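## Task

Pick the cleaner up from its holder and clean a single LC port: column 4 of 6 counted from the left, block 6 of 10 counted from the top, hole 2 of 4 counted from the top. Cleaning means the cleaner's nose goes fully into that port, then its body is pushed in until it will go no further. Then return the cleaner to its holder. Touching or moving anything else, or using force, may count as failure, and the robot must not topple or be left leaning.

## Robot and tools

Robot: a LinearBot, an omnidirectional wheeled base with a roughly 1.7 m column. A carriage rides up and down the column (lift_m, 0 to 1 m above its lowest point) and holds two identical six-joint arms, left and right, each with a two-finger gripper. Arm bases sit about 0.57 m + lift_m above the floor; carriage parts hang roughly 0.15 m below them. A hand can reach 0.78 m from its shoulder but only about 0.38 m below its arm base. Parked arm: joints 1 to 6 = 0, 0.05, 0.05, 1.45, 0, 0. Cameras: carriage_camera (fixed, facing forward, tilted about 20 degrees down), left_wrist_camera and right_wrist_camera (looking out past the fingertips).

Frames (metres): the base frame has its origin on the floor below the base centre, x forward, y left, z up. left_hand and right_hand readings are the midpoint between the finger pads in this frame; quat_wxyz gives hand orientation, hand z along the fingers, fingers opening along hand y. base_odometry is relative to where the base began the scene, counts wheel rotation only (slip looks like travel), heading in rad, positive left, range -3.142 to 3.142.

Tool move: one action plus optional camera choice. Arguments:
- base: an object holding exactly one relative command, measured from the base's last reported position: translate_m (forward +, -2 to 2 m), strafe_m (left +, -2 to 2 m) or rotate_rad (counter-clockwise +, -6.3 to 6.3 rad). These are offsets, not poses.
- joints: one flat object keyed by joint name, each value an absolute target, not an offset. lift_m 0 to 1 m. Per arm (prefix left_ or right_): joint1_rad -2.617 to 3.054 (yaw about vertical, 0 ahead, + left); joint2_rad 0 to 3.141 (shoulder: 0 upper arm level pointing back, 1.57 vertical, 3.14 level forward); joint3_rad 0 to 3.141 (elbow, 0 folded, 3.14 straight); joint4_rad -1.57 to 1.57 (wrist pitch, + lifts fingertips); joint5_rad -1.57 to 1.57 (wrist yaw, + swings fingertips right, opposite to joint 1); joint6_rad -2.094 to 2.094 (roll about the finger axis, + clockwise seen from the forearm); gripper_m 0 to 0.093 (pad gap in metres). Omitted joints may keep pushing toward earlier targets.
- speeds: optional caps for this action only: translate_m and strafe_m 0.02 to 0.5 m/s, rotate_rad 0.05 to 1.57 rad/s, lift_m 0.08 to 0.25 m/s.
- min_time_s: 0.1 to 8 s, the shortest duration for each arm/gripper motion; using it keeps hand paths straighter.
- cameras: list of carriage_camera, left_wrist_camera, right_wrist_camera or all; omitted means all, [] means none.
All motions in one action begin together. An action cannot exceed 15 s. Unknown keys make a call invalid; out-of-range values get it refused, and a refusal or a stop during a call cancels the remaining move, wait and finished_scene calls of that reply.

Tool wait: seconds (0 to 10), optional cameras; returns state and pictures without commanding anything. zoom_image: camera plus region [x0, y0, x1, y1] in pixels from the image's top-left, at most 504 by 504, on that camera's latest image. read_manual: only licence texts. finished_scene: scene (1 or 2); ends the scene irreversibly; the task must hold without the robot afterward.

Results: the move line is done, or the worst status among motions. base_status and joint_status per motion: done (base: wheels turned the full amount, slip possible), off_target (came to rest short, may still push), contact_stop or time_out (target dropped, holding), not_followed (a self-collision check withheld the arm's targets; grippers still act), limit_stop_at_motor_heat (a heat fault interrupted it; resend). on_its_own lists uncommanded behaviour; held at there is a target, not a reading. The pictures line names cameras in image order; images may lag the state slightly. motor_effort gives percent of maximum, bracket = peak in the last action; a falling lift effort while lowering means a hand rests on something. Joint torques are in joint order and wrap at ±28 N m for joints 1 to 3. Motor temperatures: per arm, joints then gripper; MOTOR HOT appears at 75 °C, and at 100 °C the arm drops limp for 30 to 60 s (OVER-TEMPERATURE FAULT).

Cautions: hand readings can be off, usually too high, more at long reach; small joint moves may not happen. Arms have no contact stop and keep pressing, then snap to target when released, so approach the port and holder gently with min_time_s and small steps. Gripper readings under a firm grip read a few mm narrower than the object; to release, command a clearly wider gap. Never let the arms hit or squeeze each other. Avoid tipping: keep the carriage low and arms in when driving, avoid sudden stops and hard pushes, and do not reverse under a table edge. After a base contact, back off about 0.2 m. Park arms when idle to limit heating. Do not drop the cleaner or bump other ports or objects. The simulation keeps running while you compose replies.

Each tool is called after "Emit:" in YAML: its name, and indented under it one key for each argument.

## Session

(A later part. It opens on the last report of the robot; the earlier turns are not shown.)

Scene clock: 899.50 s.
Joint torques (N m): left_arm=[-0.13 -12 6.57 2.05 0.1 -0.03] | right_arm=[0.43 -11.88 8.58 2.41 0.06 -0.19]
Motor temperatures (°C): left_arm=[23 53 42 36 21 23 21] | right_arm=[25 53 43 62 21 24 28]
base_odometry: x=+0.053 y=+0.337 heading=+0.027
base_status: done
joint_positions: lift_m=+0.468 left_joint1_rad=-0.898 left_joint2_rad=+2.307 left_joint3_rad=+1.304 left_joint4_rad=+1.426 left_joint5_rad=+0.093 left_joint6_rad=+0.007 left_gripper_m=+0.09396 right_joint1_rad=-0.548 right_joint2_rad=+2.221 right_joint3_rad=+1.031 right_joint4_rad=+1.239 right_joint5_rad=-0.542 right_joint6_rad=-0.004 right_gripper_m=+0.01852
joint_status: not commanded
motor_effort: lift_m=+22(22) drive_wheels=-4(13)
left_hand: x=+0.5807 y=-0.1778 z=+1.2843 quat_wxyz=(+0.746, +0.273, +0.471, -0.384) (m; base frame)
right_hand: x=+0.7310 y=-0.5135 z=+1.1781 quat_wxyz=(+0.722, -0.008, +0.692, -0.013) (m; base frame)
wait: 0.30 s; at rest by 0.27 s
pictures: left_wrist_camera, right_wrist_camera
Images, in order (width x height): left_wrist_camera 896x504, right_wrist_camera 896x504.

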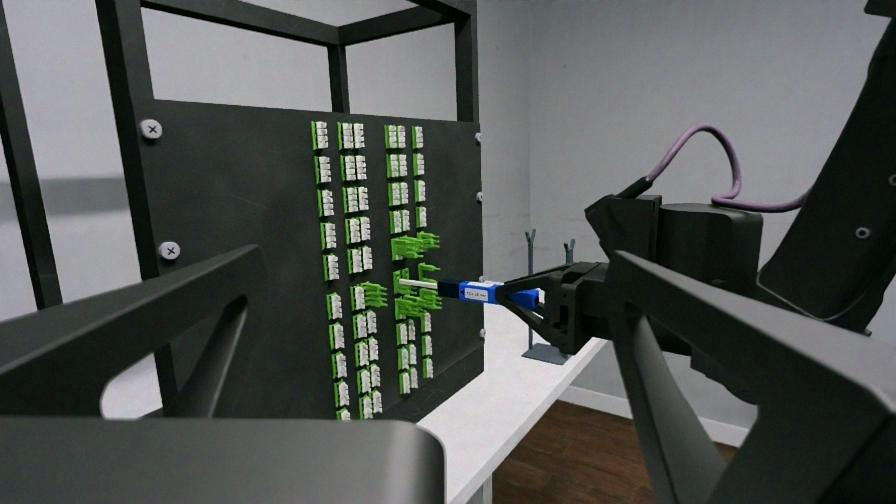

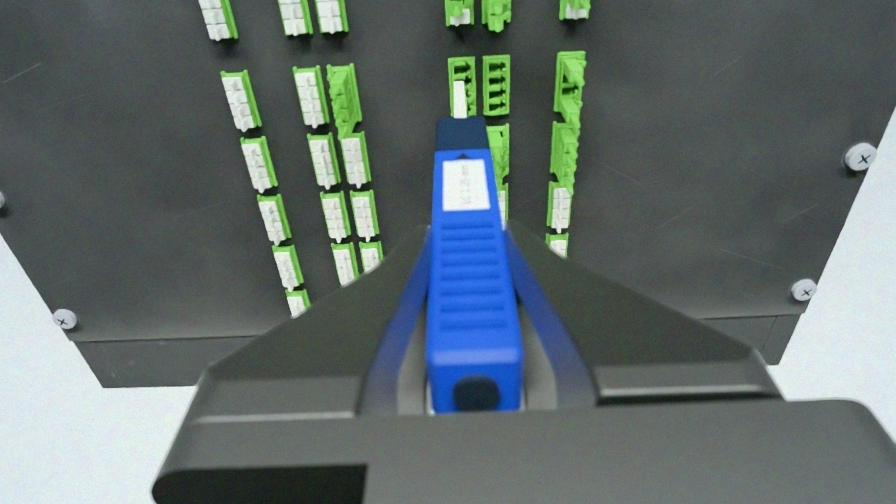

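Emit:
move:
  joints: {"right_joint5_rad": -0.524}
  min_time_s: 0.8
  cameras: []

Emit:
move:
  joints: {"right_joint5_rad": -0.537}
  min_time_s: 0.3
  cameras: ["right_wrist_camera", "left_wrist_camera"]

Emit:
zoom_image:
  camera: "right_wrist_camera"
  region: [440, 55, 480, 100]

Scene clock: 930.77 s.
Joint torques (N m): left_arm=[-0.06 -12 6.52 2.06 0.12 -0.01] | right_arm=[0.42 -11.88 8.59 2.41 0.23 -0.19]
Motor temperatures (°C): left_arm=[23 54 42 37 21 23 21] | right_arm=[25 53 43 62 21 24 28]
move: done
base_odometry: x=+0.053 y=+0.337 heading=+0.027
base_status: not commanded
joint_positions: lift_m=+0.468 left_joint1_rad=-0.898 left_joint2_rad=+2.307 left_joint3_rad=+1.304 left_joint4_rad=+1.426 left_joint5_rad=+0.093 left_joint6_rad=+0.007 left_gripper_m=+0.09396 right_joint1_rad=-0.548 right_joint2_rad=+2.221 right_joint3_rad=+1.031 right_joint4_rad=+1.239 right_joint5_rad=-0.540 right_joint6_rad=-0.004 right_gripper_m=+0.01852
joint_status: all done
motor_effort: lift_m=+21(22) drive_wheels=-4(4)
left_hand: x=+0.5807 y=-0.1778 z=+1.2843 quat_wxyz=(+0.746, +0.273, +0.471, -0.384) (m; base frame)
right_hand: x=+0.7310 y=-0.5138 z=+1.1781 quat_wxyz=(+0.722, -0.007, +0.692, -0.013) (m; base frame)
pictures: none
No camera images: "cameras" was empty.

Scene clock: 931.37 s.
Joint torques (N m): left_arm=[-0.09 -11.99 6.58 2.05 0.09 -0.05] | right_arm=[0.43 -11.89 8.59 2.41 0.08 -0.2]
Motor temperatures (°C): left_arm=[23 54 42 37 21 23 21] | right_arm=[25 53 43 62 21 24 28]
move: done
base_odometry: x=+0.053 y=+0.337 heading=+0.027
base_status: not commanded
joint_positions: lift_m=+0.468 left_joint1_rad=-0.898 left_joint2_rad=+2.307 left_joint3_rad=+1.304 left_joint4_rad=+1.426 left_joint5_rad=+0.093 left_joint6_rad=+0.007 left_gripper_m=+0.09396 right_joint1_rad=-0.548 right_joint2_rad=+2.221 right_joint3_rad=+1.031 right_joint4_rad=+1.239 right_joint5_rad=-0.540 right_joint6_rad=-0.004 right_gripper_m=+0.01852
joint_status: all done
motor_effort: lift_m=+22(22) drive_wheels=-4(4)
left_hand: x=+0.5807 y=-0.1778 z=+1.2843 quat_wxyz=(+0.746, +0.273, +0.471, -0.384) (m; base frame)
right_hand: x=+0.7310 y=-0.5138 z=+1.1781 quat_wxyz=(+0.722, -0.007, +0.692, -0.013) (m; base frame)
pictures: left_wrist_camera, right_wrist_camera
Images, in order (width x height): left_wrist_camera 896x504, right_wrist_camera 896x504.

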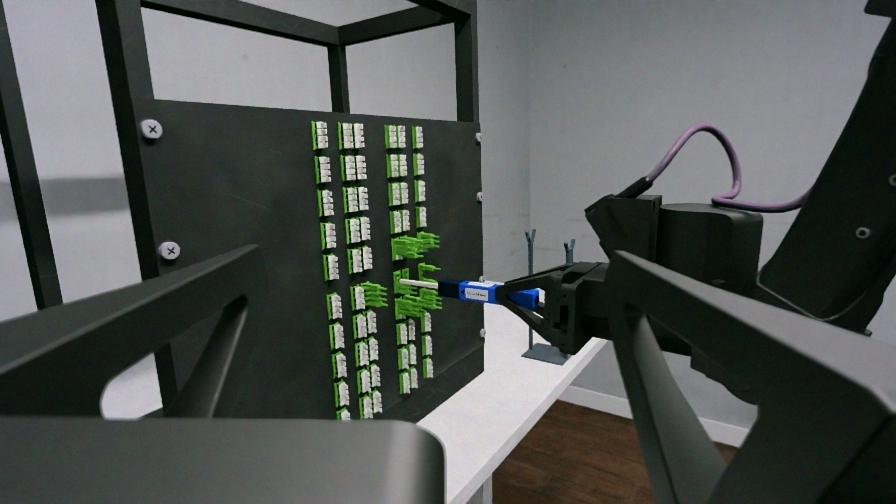

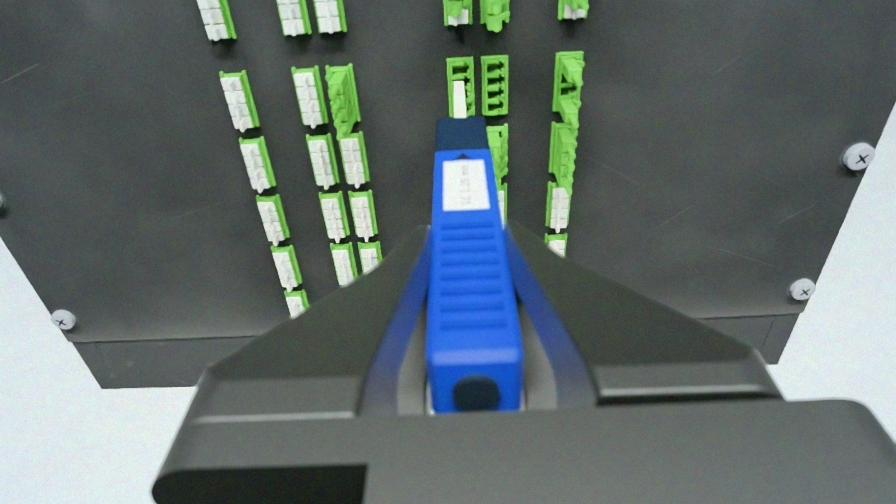

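Scaled by 11.200 from the camera's 896x504 image, which has a finer 1280x720 frame.

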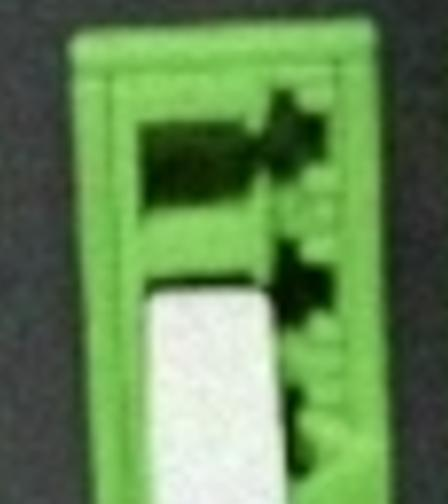

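Emit:
move:
  base: {"translate_m": 0.003}
  speeds: {"translate_m": 0.02}
  cameras: []

Emit:
wait:
  seconds: 0.3
  cameras: ["right_wrist_camera", "left_wrist_camera"]

Emit:
zoom_image:
  camera: "right_wrist_camera"
  region: [440, 55, 480, 100]

Emit:
zoom_image:
  camera: "left_wrist_camera"
  region: [388, 266, 418, 296]

Scene clock: 937.03 s.
Joint torques (N m): left_arm=[-0.02 -11.99 6.67 2.03 0.1 -0.05] | right_arm=[0.44 -11.85 8.62 2.38 0.06 -0.18]
Motor temperatures (°C): left_arm=[23 54 42 37 21 23 21] | right_arm=[25 53 43 62 21 24 28]
move: done
base_odometry: x=+0.056 y=+0.337 heading=+0.027
base_status: done
joint_positions: lift_m=+0.468 left_joint1_rad=-0.898 left_joint2_rad=+2.307 left_joint3_rad=+1.304 left_joint4_rad=+1.426 left_joint5_rad=+0.094 left_joint6_rad=+0.007 left_gripper_m=+0.09396 right_joint1_rad=-0.548 right_joint2_rad=+2.221 right_joint3_rad=+1.031 right_joint4_rad=+1.241 right_joint5_rad=-0.540 right_joint6_rad=-0.004 right_gripper_m=+0.01851
joint_status: not commanded
motor_effort: lift_m=+22(22) drive_wheels=+3(9)
left_hand: x=+0.5807 y=-0.1779 z=+1.2843 quat_wxyz=(+0.746, +0.273, +0.471, -0.384) (m; base frame)
right_hand: x=+0.7309 y=-0.5139 z=+1.1784 quat_wxyz=(+0.722, -0.008, +0.692, -0.013) (m; base frame)
pictures: none
No camera images: "cameras" was empty.

Scene clock: 937.33 s.
Joint torques (N m): left_arm=[-0.16 -12.01 6.54 2.06 0.11 -0.06] | right_arm=[0.49 -11.9 8.46 2.39 0.12 -0.19]
Motor temperatures (°C): left_arm=[23 54 42 37 21 23 21] | right_arm=[25 53 43 62 21 24 28]
base_odometry: x=+0.056 y=+0.337 heading=+0.027
base_status: done
joint_positions: lift_m=+0.468 left_joint1_rad=-0.898 left_joint2_rad=+2.307 left_joint3_rad=+1.304 left_joint4_rad=+1.426 left_joint5_rad=+0.094 left_joint6_rad=+0.007 left_gripper_m=+0.09396 right_joint1_rad=-0.548 right_joint2_rad=+2.221 right_joint3_rad=+1.031 right_joint4_rad=+1.241 right_joint5_rad=-0.540 right_joint6_rad=-0.004 right_gripper_m=+0.01851
joint_status: not commanded
motor_effort: lift_m=+22(22) drive_wheels=+3(9)
left_hand: x=+0.5807 y=-0.1779 z=+1.2843 quat_wxyz=(+0.746, +0.273, +0.471, -0.384) (m; base frame)
right_hand: x=+0.7309 y=-0.5139 z=+1.1784 quat_wxyz=(+0.722, -0.008, +0.692, -0.013) (m; base frame)
wait: 0.30 s; at rest by 0.27 s
pictures: left_wrist_camera, right_wrist_camera
Images, in order (width x height): left_wrist_camera 896x504, right_wrist_camera 896x504.

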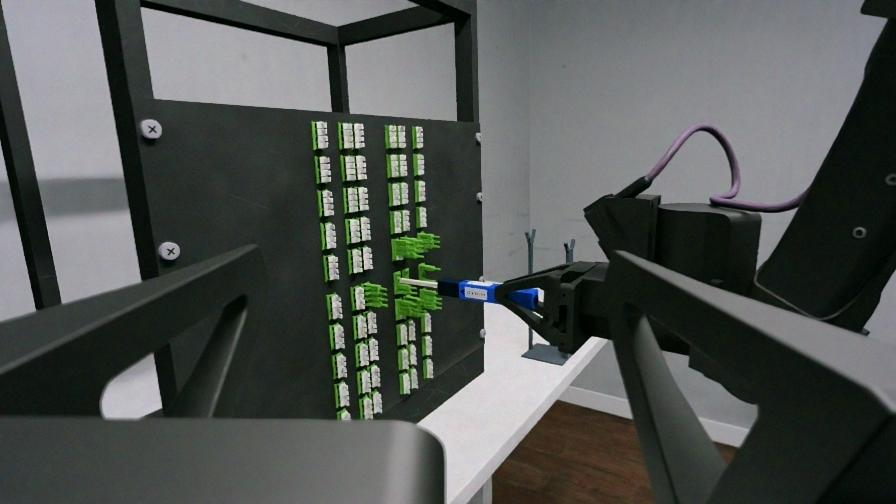

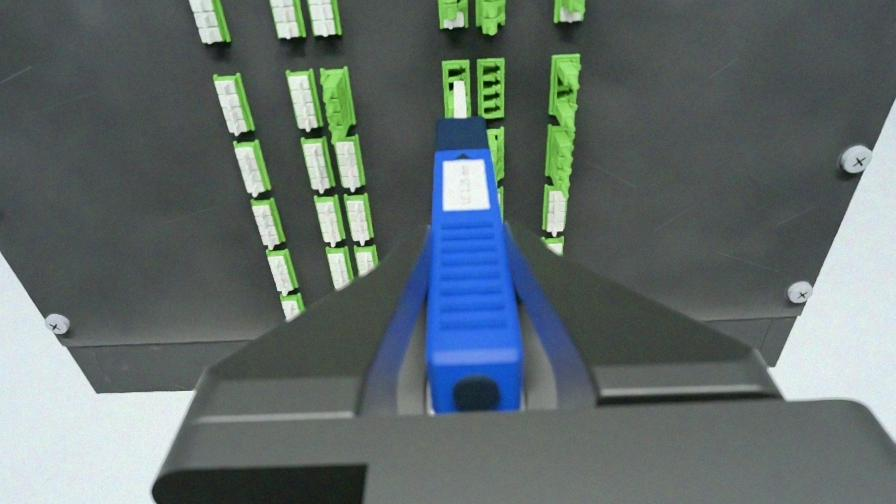

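Scaled by 11.200 from the camera's 896x504 image, which has a finer 1280x720 frame.

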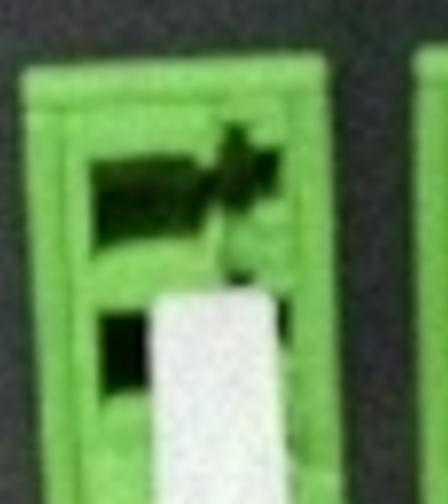

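Scaled by 16.800 from the camera's 896x504 image, which has a finer 1280x720 frame.

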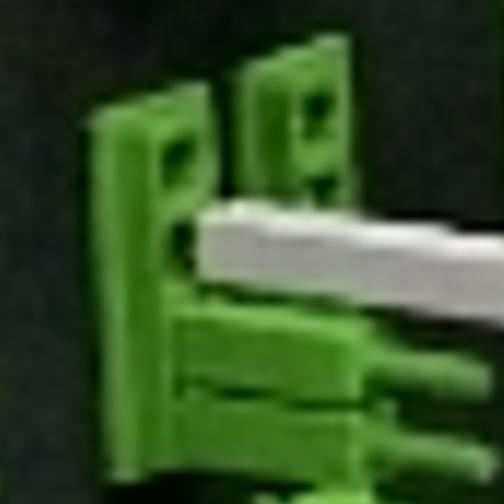

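Emit:
move:
  base: {"translate_m": -0.005}
  speeds: {"translate_m": 0.02}
  cameras: []

Emit:
wait:
  seconds: 0.3
  cameras: ["right_wrist_camera", "left_wrist_camera"]

Emit:
zoom_image:
  camera: "right_wrist_camera"
  region: [440, 55, 480, 100]

Emit:
zoom_image:
  camera: "left_wrist_camera"
  region: [388, 266, 418, 296]

Scene clock: 974.07 s.
Joint torques (N m): left_arm=[0.05 -11.97 6.56 2.06 0.09 -0.05] | right_arm=[0.44 -11.7 8.58 2.39 0.09 -0.18]
Motor temperatures (°C): left_arm=[23 55 43 37 21 23 21] | right_arm=[25 53 43 62 21 24 28]
move: done
base_odometry: x=+0.051 y=+0.337 heading=+0.027
base_status: done
joint_positions: lift_m=+0.468 left_joint1_rad=-0.899 left_joint2_rad=+2.307 left_joint3_rad=+1.304 left_joint4_rad=+1.426 left_joint5_rad=+0.094 left_joint6_rad=+0.007 left_gripper_m=+0.09396 right_joint1_rad=-0.548 right_joint2_rad=+2.221 right_joint3_rad=+1.031 right_joint4_rad=+1.241 right_joint5_rad=-0.540 right_joint6_rad=-0.004 right_gripper_m=+0.01851
joint_status: not commanded
motor_effort: lift_m=+22(22) drive_wheels=+2(10)
left_hand: x=+0.5802 y=-0.1782 z=+1.2843 quat_wxyz=(+0.746, +0.273, +0.470, -0.385) (m; base frame)
right_hand: x=+0.7309 y=-0.5139 z=+1.1784 quat_wxyz=(+0.722, -0.008, +0.692, -0.013) (m; base frame)
pictures: none
No camera images: "cameras" was empty.

Scene clock: 974.37 s.
Joint torques (N m): left_arm=[0.03 -12.01 6.71 2.04 0.09 -0.03] | right_arm=[0.44 -11.86 8.59 2.38 0.09 -0.19]
Motor temperatures (°C): left_arm=[23 55 43 37 21 23 21] | right_arm=[25 53 43 62 21 24 28]
base_odometry: x=+0.051 y=+0.337 heading=+0.027
base_status: done
joint_positions: lift_m=+0.468 left_joint1_rad=-0.899 left_joint2_rad=+2.307 left_joint3_rad=+1.304 left_joint4_rad=+1.426 left_joint5_rad=+0.094 left_joint6_rad=+0.007 left_gripper_m=+0.09396 right_joint1_rad=-0.548 right_joint2_rad=+2.221 right_joint3_rad=+1.031 right_joint4_rad=+1.241 right_joint5_rad=-0.540 right_joint6_rad=-0.004 right_gripper_m=+0.01851
joint_status: not commanded
motor_effort: lift_m=+22(22) drive_wheels=+2(10)
left_hand: x=+0.5802 y=-0.1782 z=+1.2843 quat_wxyz=(+0.746, +0.273, +0.470, -0.385) (m; base frame)
right_hand: x=+0.7309 y=-0.5139 z=+1.1784 quat_wxyz=(+0.722, -0.008, +0.692, -0.013) (m; base frame)
wait: 0.30 s; at rest by 0.27 s
pictures: left_wrist_camera, right_wrist_camera
Images, in order (width x height): left_wrist_camera 896x504, right_wrist_camera 896x504.

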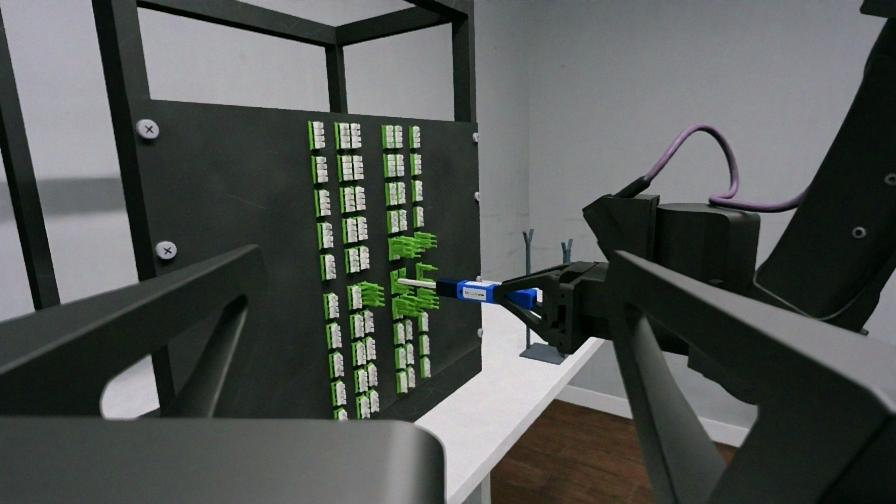

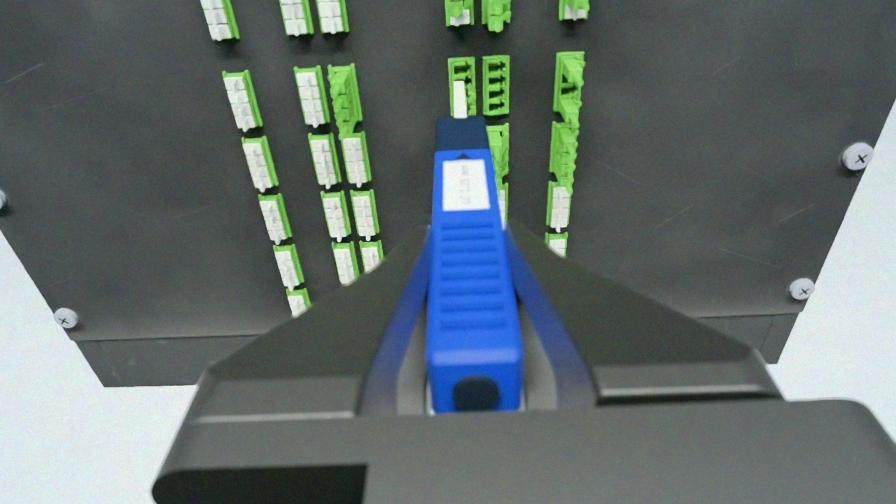

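Scaled by 11.200 from the camera's 896x504 image, which has a finer 1280x720 frame.

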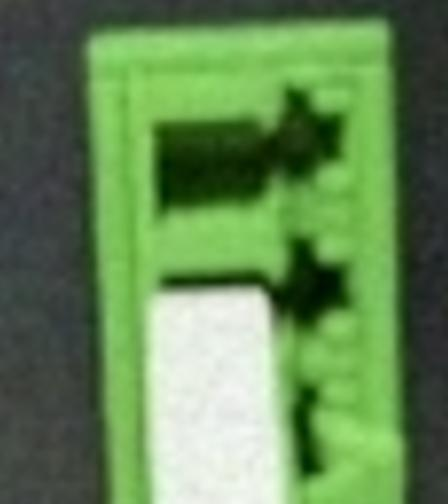

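Scaled by 16.800 from the camera's 896x504 image, which has a finer 1280x720 frame.

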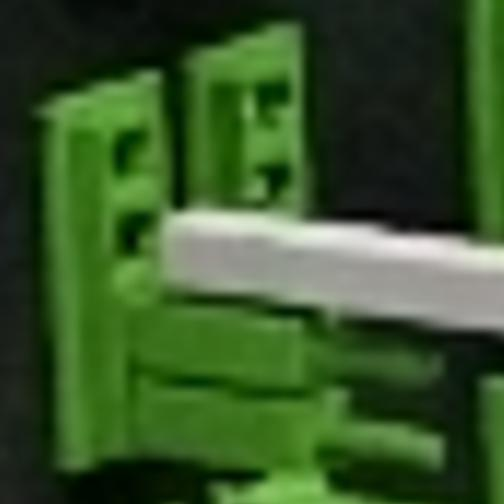

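Emit:
move:
  joints: {"right_joint5_rad": -0.5215, "lift_m": 0.4683}
  speeds: {"lift_m": 0.08}
  min_time_s: 0.8
  cameras: []

Emit:
move:
  joints: {"right_joint5_rad": -0.535}
  min_time_s: 0.3
  cameras: ["right_wrist_camera", "left_wrist_camera"]

Emit:
zoom_image:
  camera: "right_wrist_camera"
  region: [440, 55, 480, 100]

Emit:
zoom_image:
  camera: "left_wrist_camera"
  region: [388, 266, 418, 296]

Scene clock: 1031.23 s.
Joint torques (N m): left_arm=[-0.05 -11.99 6.57 2.04 0.11 -0.05] | right_arm=[0.49 -11.88 8.61 2.39 0.22 -0.19]
Motor temperatures (°C): left_arm=[23 56 43 37 21 23 21] | right_arm=[25 54 43 62 21 24 28]
move: done
base_odometry: x=+0.051 y=+0.337 heading=+0.027
base_status: not commanded
joint_positions: lift_m=+0.468 left_joint1_rad=-0.899 left_joint2_rad=+2.307 left_joint3_rad=+1.304 left_joint4_rad=+1.426 left_joint5_rad=+0.094 left_joint6_rad=+0.007 left_gripper_m=+0.09396 right_joint1_rad=-0.548 right_joint2_rad=+2.221 right_joint3_rad=+1.031 right_joint4_rad=+1.241 right_joint5_rad=-0.537 right_joint6_rad=-0.004 right_gripper_m=+0.01851
joint_status: all done
motor_effort: lift_m=+23(23) drive_wheels=+2(2)
left_hand: x=+0.5802 y=-0.1782 z=+1.2845 quat_wxyz=(+0.746, +0.273, +0.470, -0.385) (m; base frame)
right_hand: x=+0.7309 y=-0.5145 z=+1.1787 quat_wxyz=(+0.722, -0.007, +0.692, -0.015) (m; base frame)
pictures: none
No camera images: "cameras" was empty.

Scene clock: 1031.83 s.
Joint torques (N m): left_arm=[0.03 -11.95 6.53 2.07 0.12 -0.04] | right_arm=[0.49 -11.88 8.64 2.38 0.06 -0.19]
Motor temperatures (°C): left_arm=[23 56 43 37 21 23 21] | right_arm=[25 54 43 62 21 24 28]
move: done
base_odometry: x=+0.051 y=+0.337 heading=+0.027
base_status: not commanded
joint_positions: lift_m=+0.468 left_joint1_rad=-0.899 left_joint2_rad=+2.307 left_joint3_rad=+1.304 left_joint4_rad=+1.426 left_joint5_rad=+0.094 left_joint6_rad=+0.007 left_gripper_m=+0.09396 right_joint1_rad=-0.548 right_joint2_rad=+2.221 right_joint3_rad=+1.031 right_joint4_rad=+1.241 right_joint5_rad=-0.537 right_joint6_rad=-0.004 right_gripper_m=+0.01851
joint_status: all done
motor_effort: lift_m=+22(23) drive_wheels=+2(2)
left_hand: x=+0.5802 y=-0.1782 z=+1.2845 quat_wxyz=(+0.746, +0.273, +0.470, -0.385) (m; base frame)
right_hand: x=+0.7309 y=-0.5145 z=+1.1787 quat_wxyz=(+0.722, -0.007, +0.692, -0.015) (m; base frame)
pictures: left_wrist_camera, right_wrist_camera
Images, in order (width x height): left_wrist_camera 896x504, right_wrist_camera 896x504.

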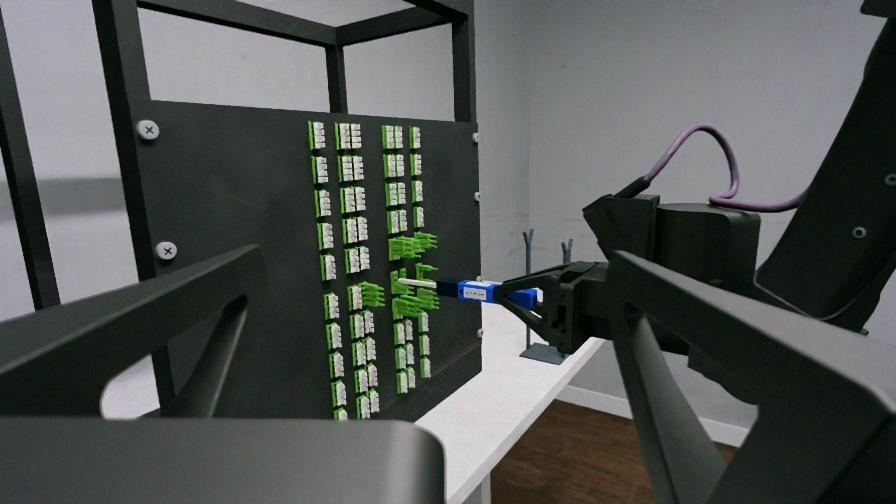

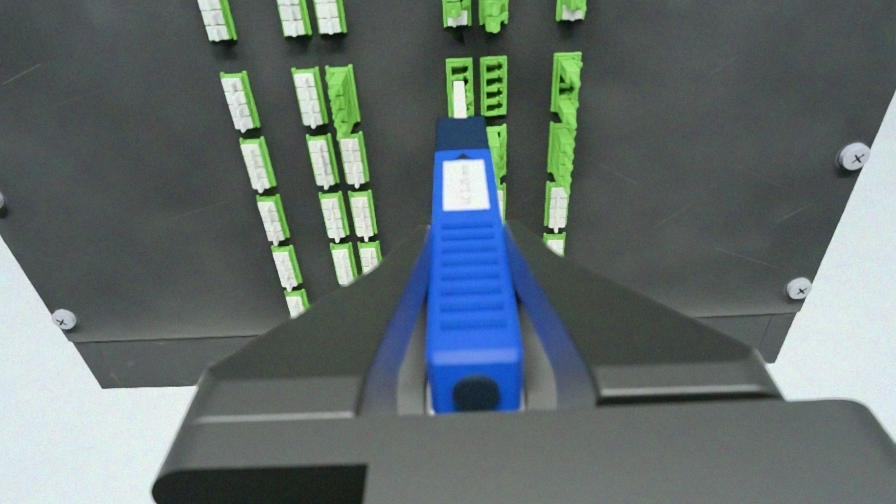

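Scaled by 11.200 from the camera's 896x504 image, which has a finer 1280x720 frame.

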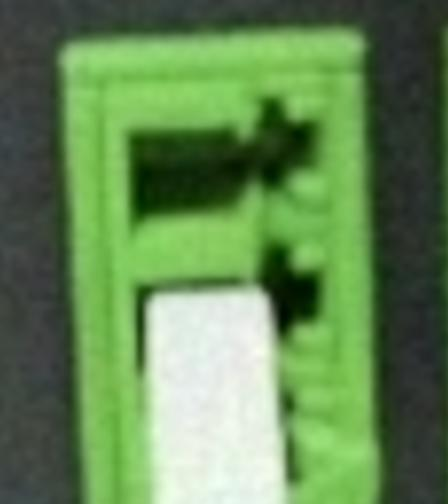

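Scaled by 16.800 from the camera's 896x504 image, which has a finer 1280x720 frame.

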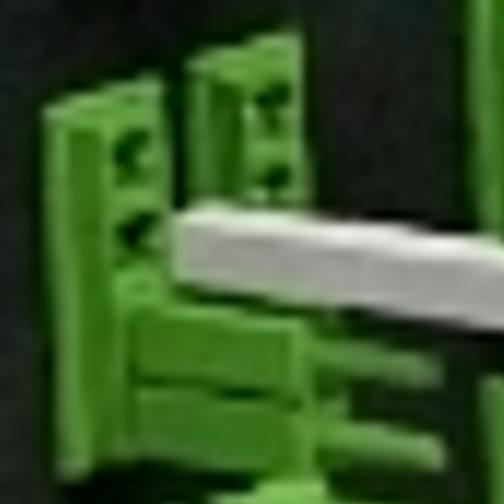

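Emit:
move:
  base: {"translate_m": 0.002}
  speeds: {"translate_m": 0.02}
  cameras: ["right_wrist_camera", "left_wrist_camera"]

Emit:
zoom_image:
  camera: "right_wrist_camera"
  region: [440, 55, 480, 100]

Emit:
zoom_image:
  camera: "left_wrist_camera"
  region: [388, 266, 418, 296]

Scene clock: 1055.23 s.
Joint torques (N m): left_arm=[-0.08 -12.01 6.49 2.09 0.1 -0.04] | right_arm=[0.47 -11.7 8.62 2.36 0.07 -0.19]
Motor temperatures (°C): left_arm=[23 57 43 38 21 23 21] | right_arm=[25 54 43 63 21 24 28]
move: done
base_odometry: x=+0.053 y=+0.338 heading=+0.027
base_status: done
joint_positions: lift_m=+0.468 left_joint1_rad=-0.899 left_joint2_rad=+2.307 left_joint3_rad=+1.304 left_joint4_rad=+1.426 left_joint5_rad=+0.094 left_joint6_rad=+0.007 left_gripper_m=+0.09396 right_joint1_rad=-0.548 right_joint2_rad=+2.221 right_joint3_rad=+1.031 right_joint4_rad=+1.240 right_joint5_rad=-0.537 right_joint6_rad=-0.004 right_gripper_m=+0.01851
joint_status: not commanded
motor_effort: lift_m=+22(23) drive_wheels=-2(8)
left_hand: x=+0.5804 y=-0.1781 z=+1.2845 quat_wxyz=(+0.746, +0.273, +0.470, -0.385) (m; base frame)
right_hand: x=+0.7309 y=-0.5145 z=+1.1784 quat_wxyz=(+0.722, -0.006, +0.692, -0.014) (m; base frame)
pictures: left_wrist_camera, right_wrist_camera
Images, in order (width x height): left_wrist_camera 896x504, right_wrist_camera 896x504.

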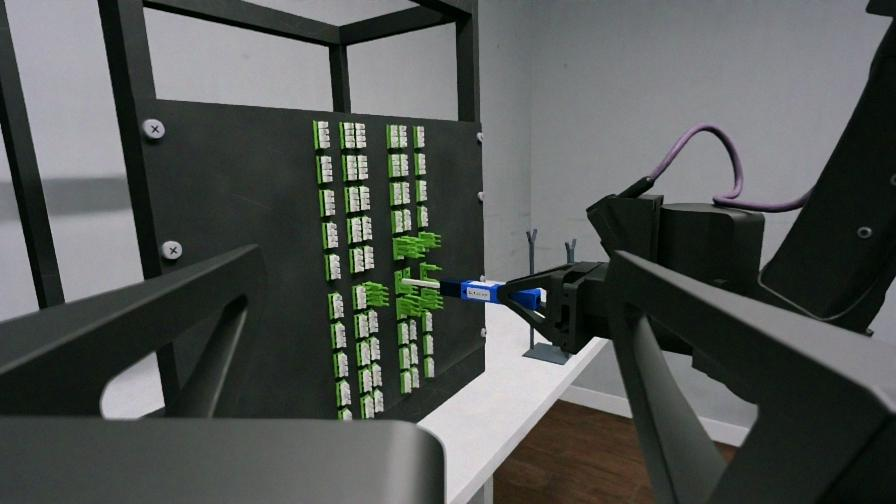

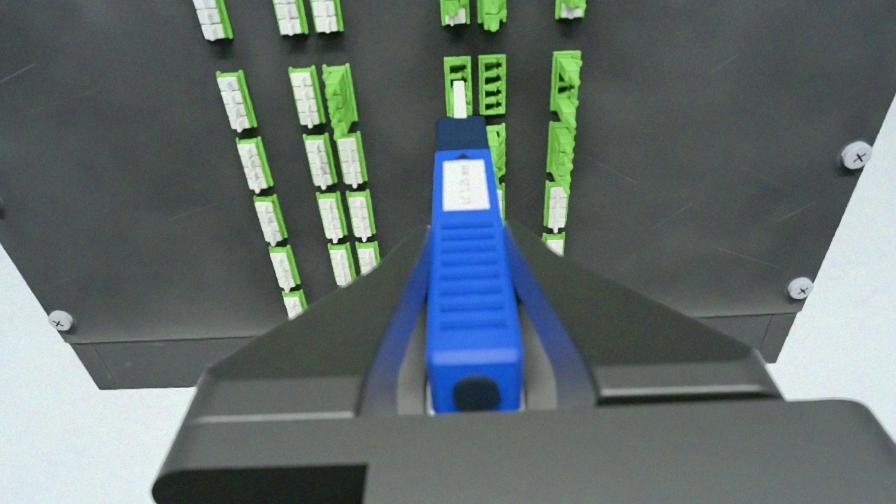

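Scaled by 11.200 from the camera's 896x504 image, which has a finer 1280x720 frame.

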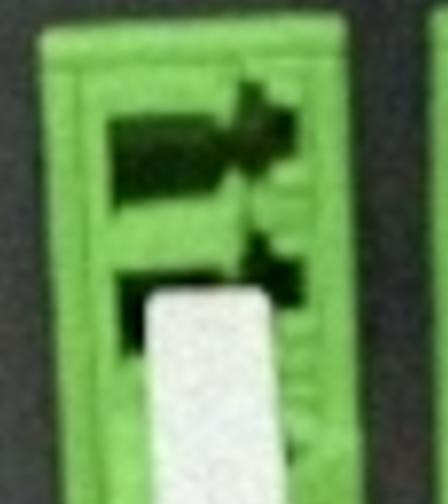

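Scaled by 16.800 from the camera's 896x504 image, which has a finer 1280x720 frame.

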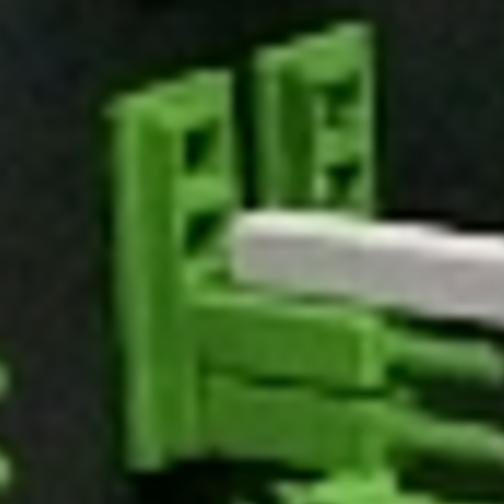

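Emit:
move:
  joints: {"right_joint5_rad": -0.5555}
  min_time_s: 1.0
  cameras: ["right_wrist_camera"]

Emit:
zoom_image:
  camera: "right_wrist_camera"
  region: [440, 55, 480, 100]

Scene clock: 1074.17 s.
Joint torques (N m): left_arm=[-0.02 -11.96 6.54 2.06 0.1 -0.05] | right_arm=[0.5 -11.85 8.61 2.41 -0.15 -0.19]
Motor temperatures (°C): left_arm=[23 57 43 38 21 23 21] | right_arm=[25 54 43 63 21 24 28]
move: done
base_odometry: x=+0.053 y=+0.338 heading=+0.027
base_status: not commanded
joint_positions: lift_m=+0.468 left_joint1_rad=-0.899 left_joint2_rad=+2.307 left_joint3_rad=+1.304 left_joint4_rad=+1.426 left_joint5_rad=+0.094 left_joint6_rad=+0.007 left_gripper_m=+0.09396 right_joint1_rad=-0.548 right_joint2_rad=+2.221 right_joint3_rad=+1.031 right_joint4_rad=+1.240 right_joint5_rad=-0.540 right_joint6_rad=-0.004 right_gripper_m=+0.01851
joint_status: all done
motor_effort: lift_m=+22(23) drive_wheels=-2(2)
left_hand: x=+0.5804 y=-0.1781 z=+1.2845 quat_wxyz=(+0.746, +0.273, +0.470, -0.385) (m; base frame)
right_hand: x=+0.7310 y=-0.5140 z=+1.1784 quat_wxyz=(+0.722, -0.007, +0.692, -0.013) (m; base frame)
pictures: right_wrist_camera
Images, in order (width x height): right_wrist_camera 896x504.

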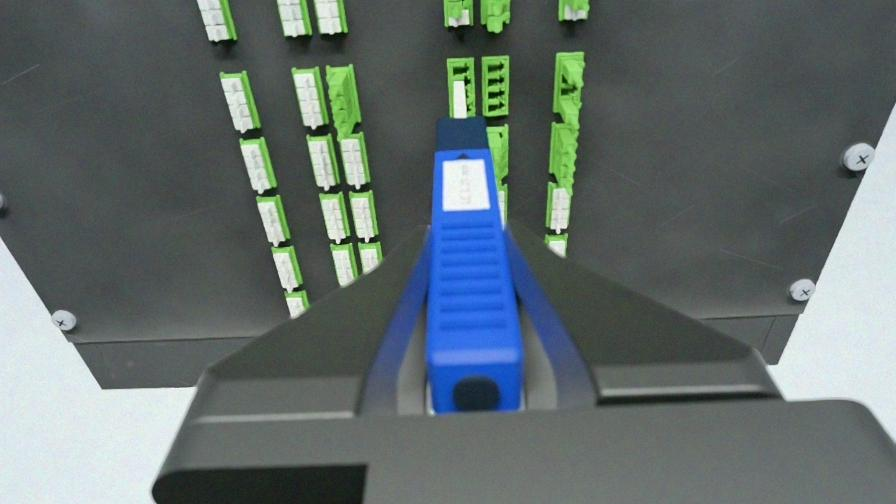

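Scaled by 11.200 from the camera's 896x504 image, which has a finer 1280x720 frame.

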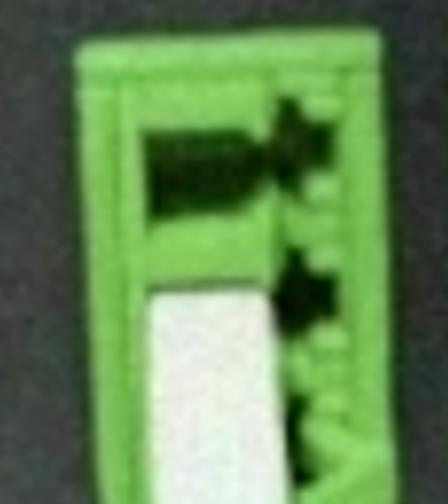

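Emit:
move:
  joints: {"right_joint5_rad": -0.542}
  min_time_s: 0.5
  cameras: ["right_wrist_camera", "left_wrist_camera"]

Emit:
zoom_image:
  camera: "right_wrist_camera"
  region: [440, 55, 480, 100]

Emit:
zoom_image:
  camera: "left_wrist_camera"
  region: [388, 266, 418, 296]

Scene clock: 1084.37 s.
Joint torques (N m): left_arm=[-0.1 -12.05 6.58 2.07 0.11 -0.05] | right_arm=[0.47 -11.88 8.64 2.41 0.01 -0.19]
Motor temperatures (°C): left_arm=[23 57 43 38 21 23 21] | right_arm=[25 54 43 63 21 24 28]
move: done
base_odometry: x=+0.053 y=+0.338 heading=+0.027
base_status: not commanded
joint_positions: lift_m=+0.468 left_joint1_rad=-0.899 left_joint2_rad=+2.307 left_joint3_rad=+1.304 left_joint4_rad=+1.426 left_joint5_rad=+0.094 left_joint6_rad=+0.007 left_gripper_m=+0.09396 right_joint1_rad=-0.548 right_joint2_rad=+2.221 right_joint3_rad=+1.031 right_joint4_rad=+1.240 right_joint5_rad=-0.540 right_joint6_rad=-0.004 right_gripper_m=+0.01851
joint_status: all done
motor_effort: lift_m=+22(23) drive_wheels=-2(2)
left_hand: x=+0.5804 y=-0.1781 z=+1.2845 quat_wxyz=(+0.746, +0.273, +0.470, -0.385) (m; base frame)
right_hand: x=+0.7310 y=-0.5140 z=+1.1784 quat_wxyz=(+0.722, -0.007, +0.692, -0.013) (m; base frame)
pictures: left_wrist_camera, right_wrist_camera
Images, in order (width x height): left_wrist_camera 896x504, right_wrist_camera 896x504.

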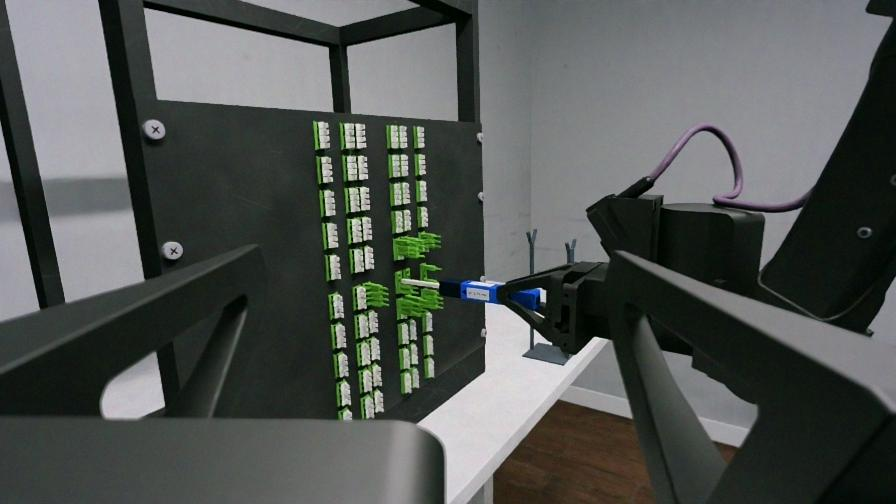

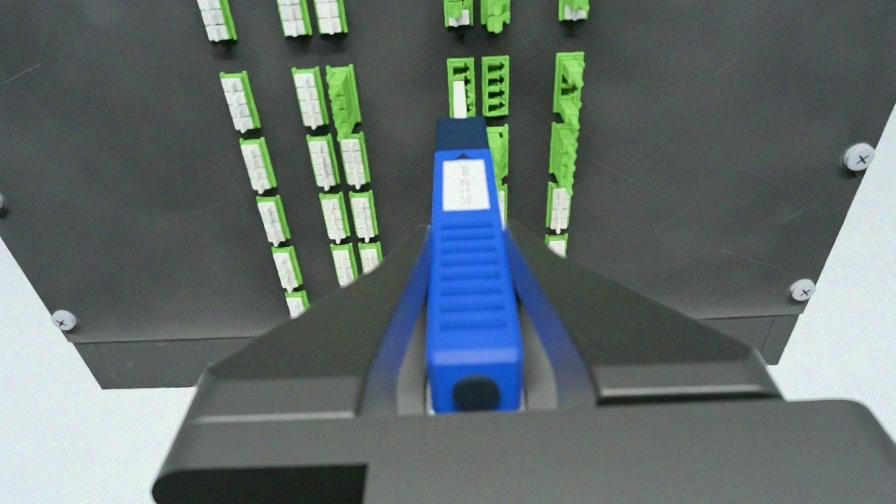

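Scaled by 11.200 from the camera's 896x504 image, which has a finer 1280x720 frame.

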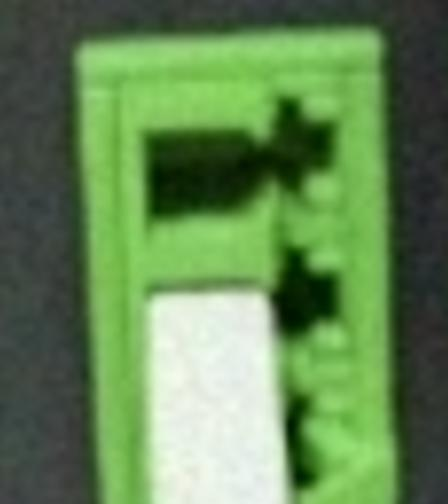

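Scaled by 16.800 from the camera's 896x504 image, which has a finer 1280x720 frame.

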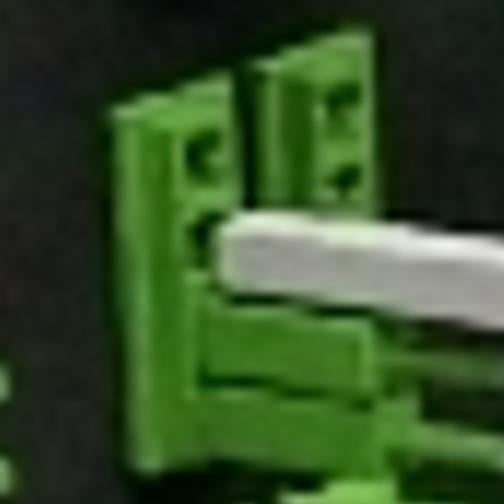

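Emit:
move:
  joints: {"right_joint5_rad": -0.523}
  min_time_s: 1.0
  cameras: []

Emit:
wait:
  seconds: 0.4
  cameras: ["right_wrist_camera"]

Emit:
zoom_image:
  camera: "right_wrist_camera"
  region: [440, 55, 480, 100]

Scene clock: 1099.17 s.
Joint torques (N m): left_arm=[0.08 -11.96 6.58 2.06 0.08 -0.09] | right_arm=[0.49 -11.86 8.61 2.4 0.22 -0.18]
Motor temperatures (°C): left_arm=[23 58 43 38 21 23 21] | right_arm=[25 54 43 63 21 24 28]
move: done
base_odometry: x=+0.053 y=+0.338 heading=+0.027
base_status: not commanded
joint_positions: lift_m=+0.468 left_joint1_rad=-0.899 left_joint2_rad=+2.307 left_joint3_rad=+1.304 left_joint4_rad=+1.426 left_joint5_rad=+0.094 left_joint6_rad=+0.007 left_gripper_m=+0.09396 right_joint1_rad=-0.548 right_joint2_rad=+2.221 right_joint3_rad=+1.031 right_joint4_rad=+1.240 right_joint5_rad=-0.539 right_joint6_rad=-0.004 right_gripper_m=+0.01851
joint_status: all done
motor_effort: lift_m=+22(23) drive_wheels=-2(2)
left_hand: x=+0.5804 y=-0.1781 z=+1.2845 quat_wxyz=(+0.746, +0.273, +0.470, -0.385) (m; base frame)
right_hand: x=+0.7309 y=-0.5142 z=+1.1784 quat_wxyz=(+0.722, -0.007, +0.692, -0.014) (m; base frame)
pictures: none
No camera images: "cameras" was empty.

Scene clock: 1099.57 s.
Joint torques (N m): left_arm=[-0.01 -11.99 6.5 2.08 0.08 -0.07] | right_arm=[0.46 -11.9 8.64 2.41 0.22 -0.19]
Motor temperatures (°C): left_arm=[23 58 43 38 21 23 21] | right_arm=[25 54 43 63 21 24 28]
base_odometry: x=+0.053 y=+0.338 heading=+0.027
base_status: not commanded
joint_positions: lift_m=+0.468 left_joint1_rad=-0.899 left_joint2_rad=+2.307 left_joint3_rad=+1.304 left_joint4_rad=+1.426 left_joint5_rad=+0.094 left_joint6_rad=+0.007 left_gripper_m=+0.09396 right_joint1_rad=-0.548 right_joint2_rad=+2.221 right_joint3_rad=+1.031 right_joint4_rad=+1.240 right_joint5_rad=-0.539 right_joint6_rad=-0.004 right_gripper_m=+0.01851
joint_status: all done
motor_effort: lift_m=+22(23) drive_wheels=-2(2)
left_hand: x=+0.5804 y=-0.1781 z=+1.2845 quat_wxyz=(+0.746, +0.273, +0.470, -0.385) (m; base frame)
right_hand: x=+0.7309 y=-0.5142 z=+1.1784 quat_wxyz=(+0.722, -0.007, +0.692, -0.014) (m; base frame)
wait: 0.40 s; at rest by 0.27 s
pictures: right_wrist_camera
Images, in order (width x height): right_wrist_camera 896x504.

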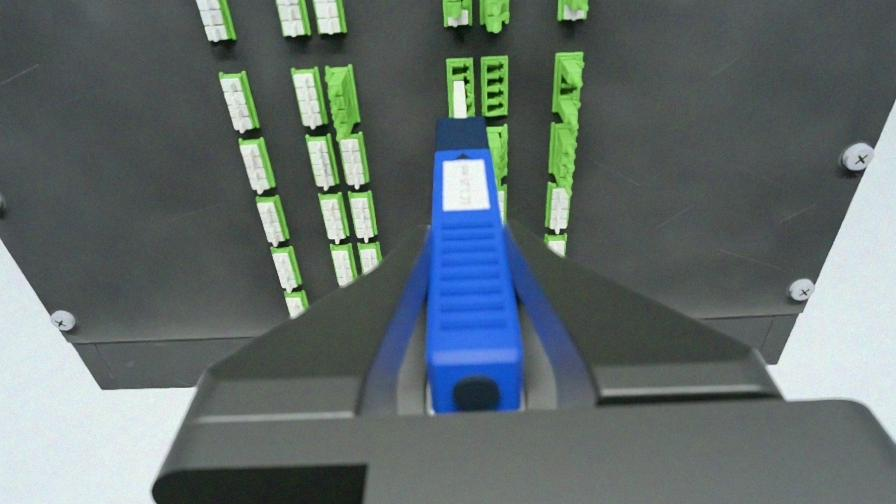

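Scaled by 11.200 from the camera's 896x504 image, which has a finer 1280x720 frame.

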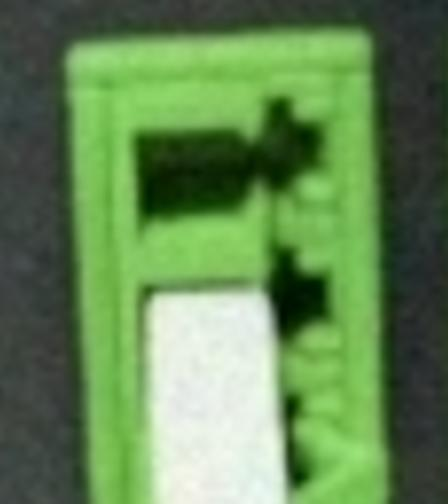

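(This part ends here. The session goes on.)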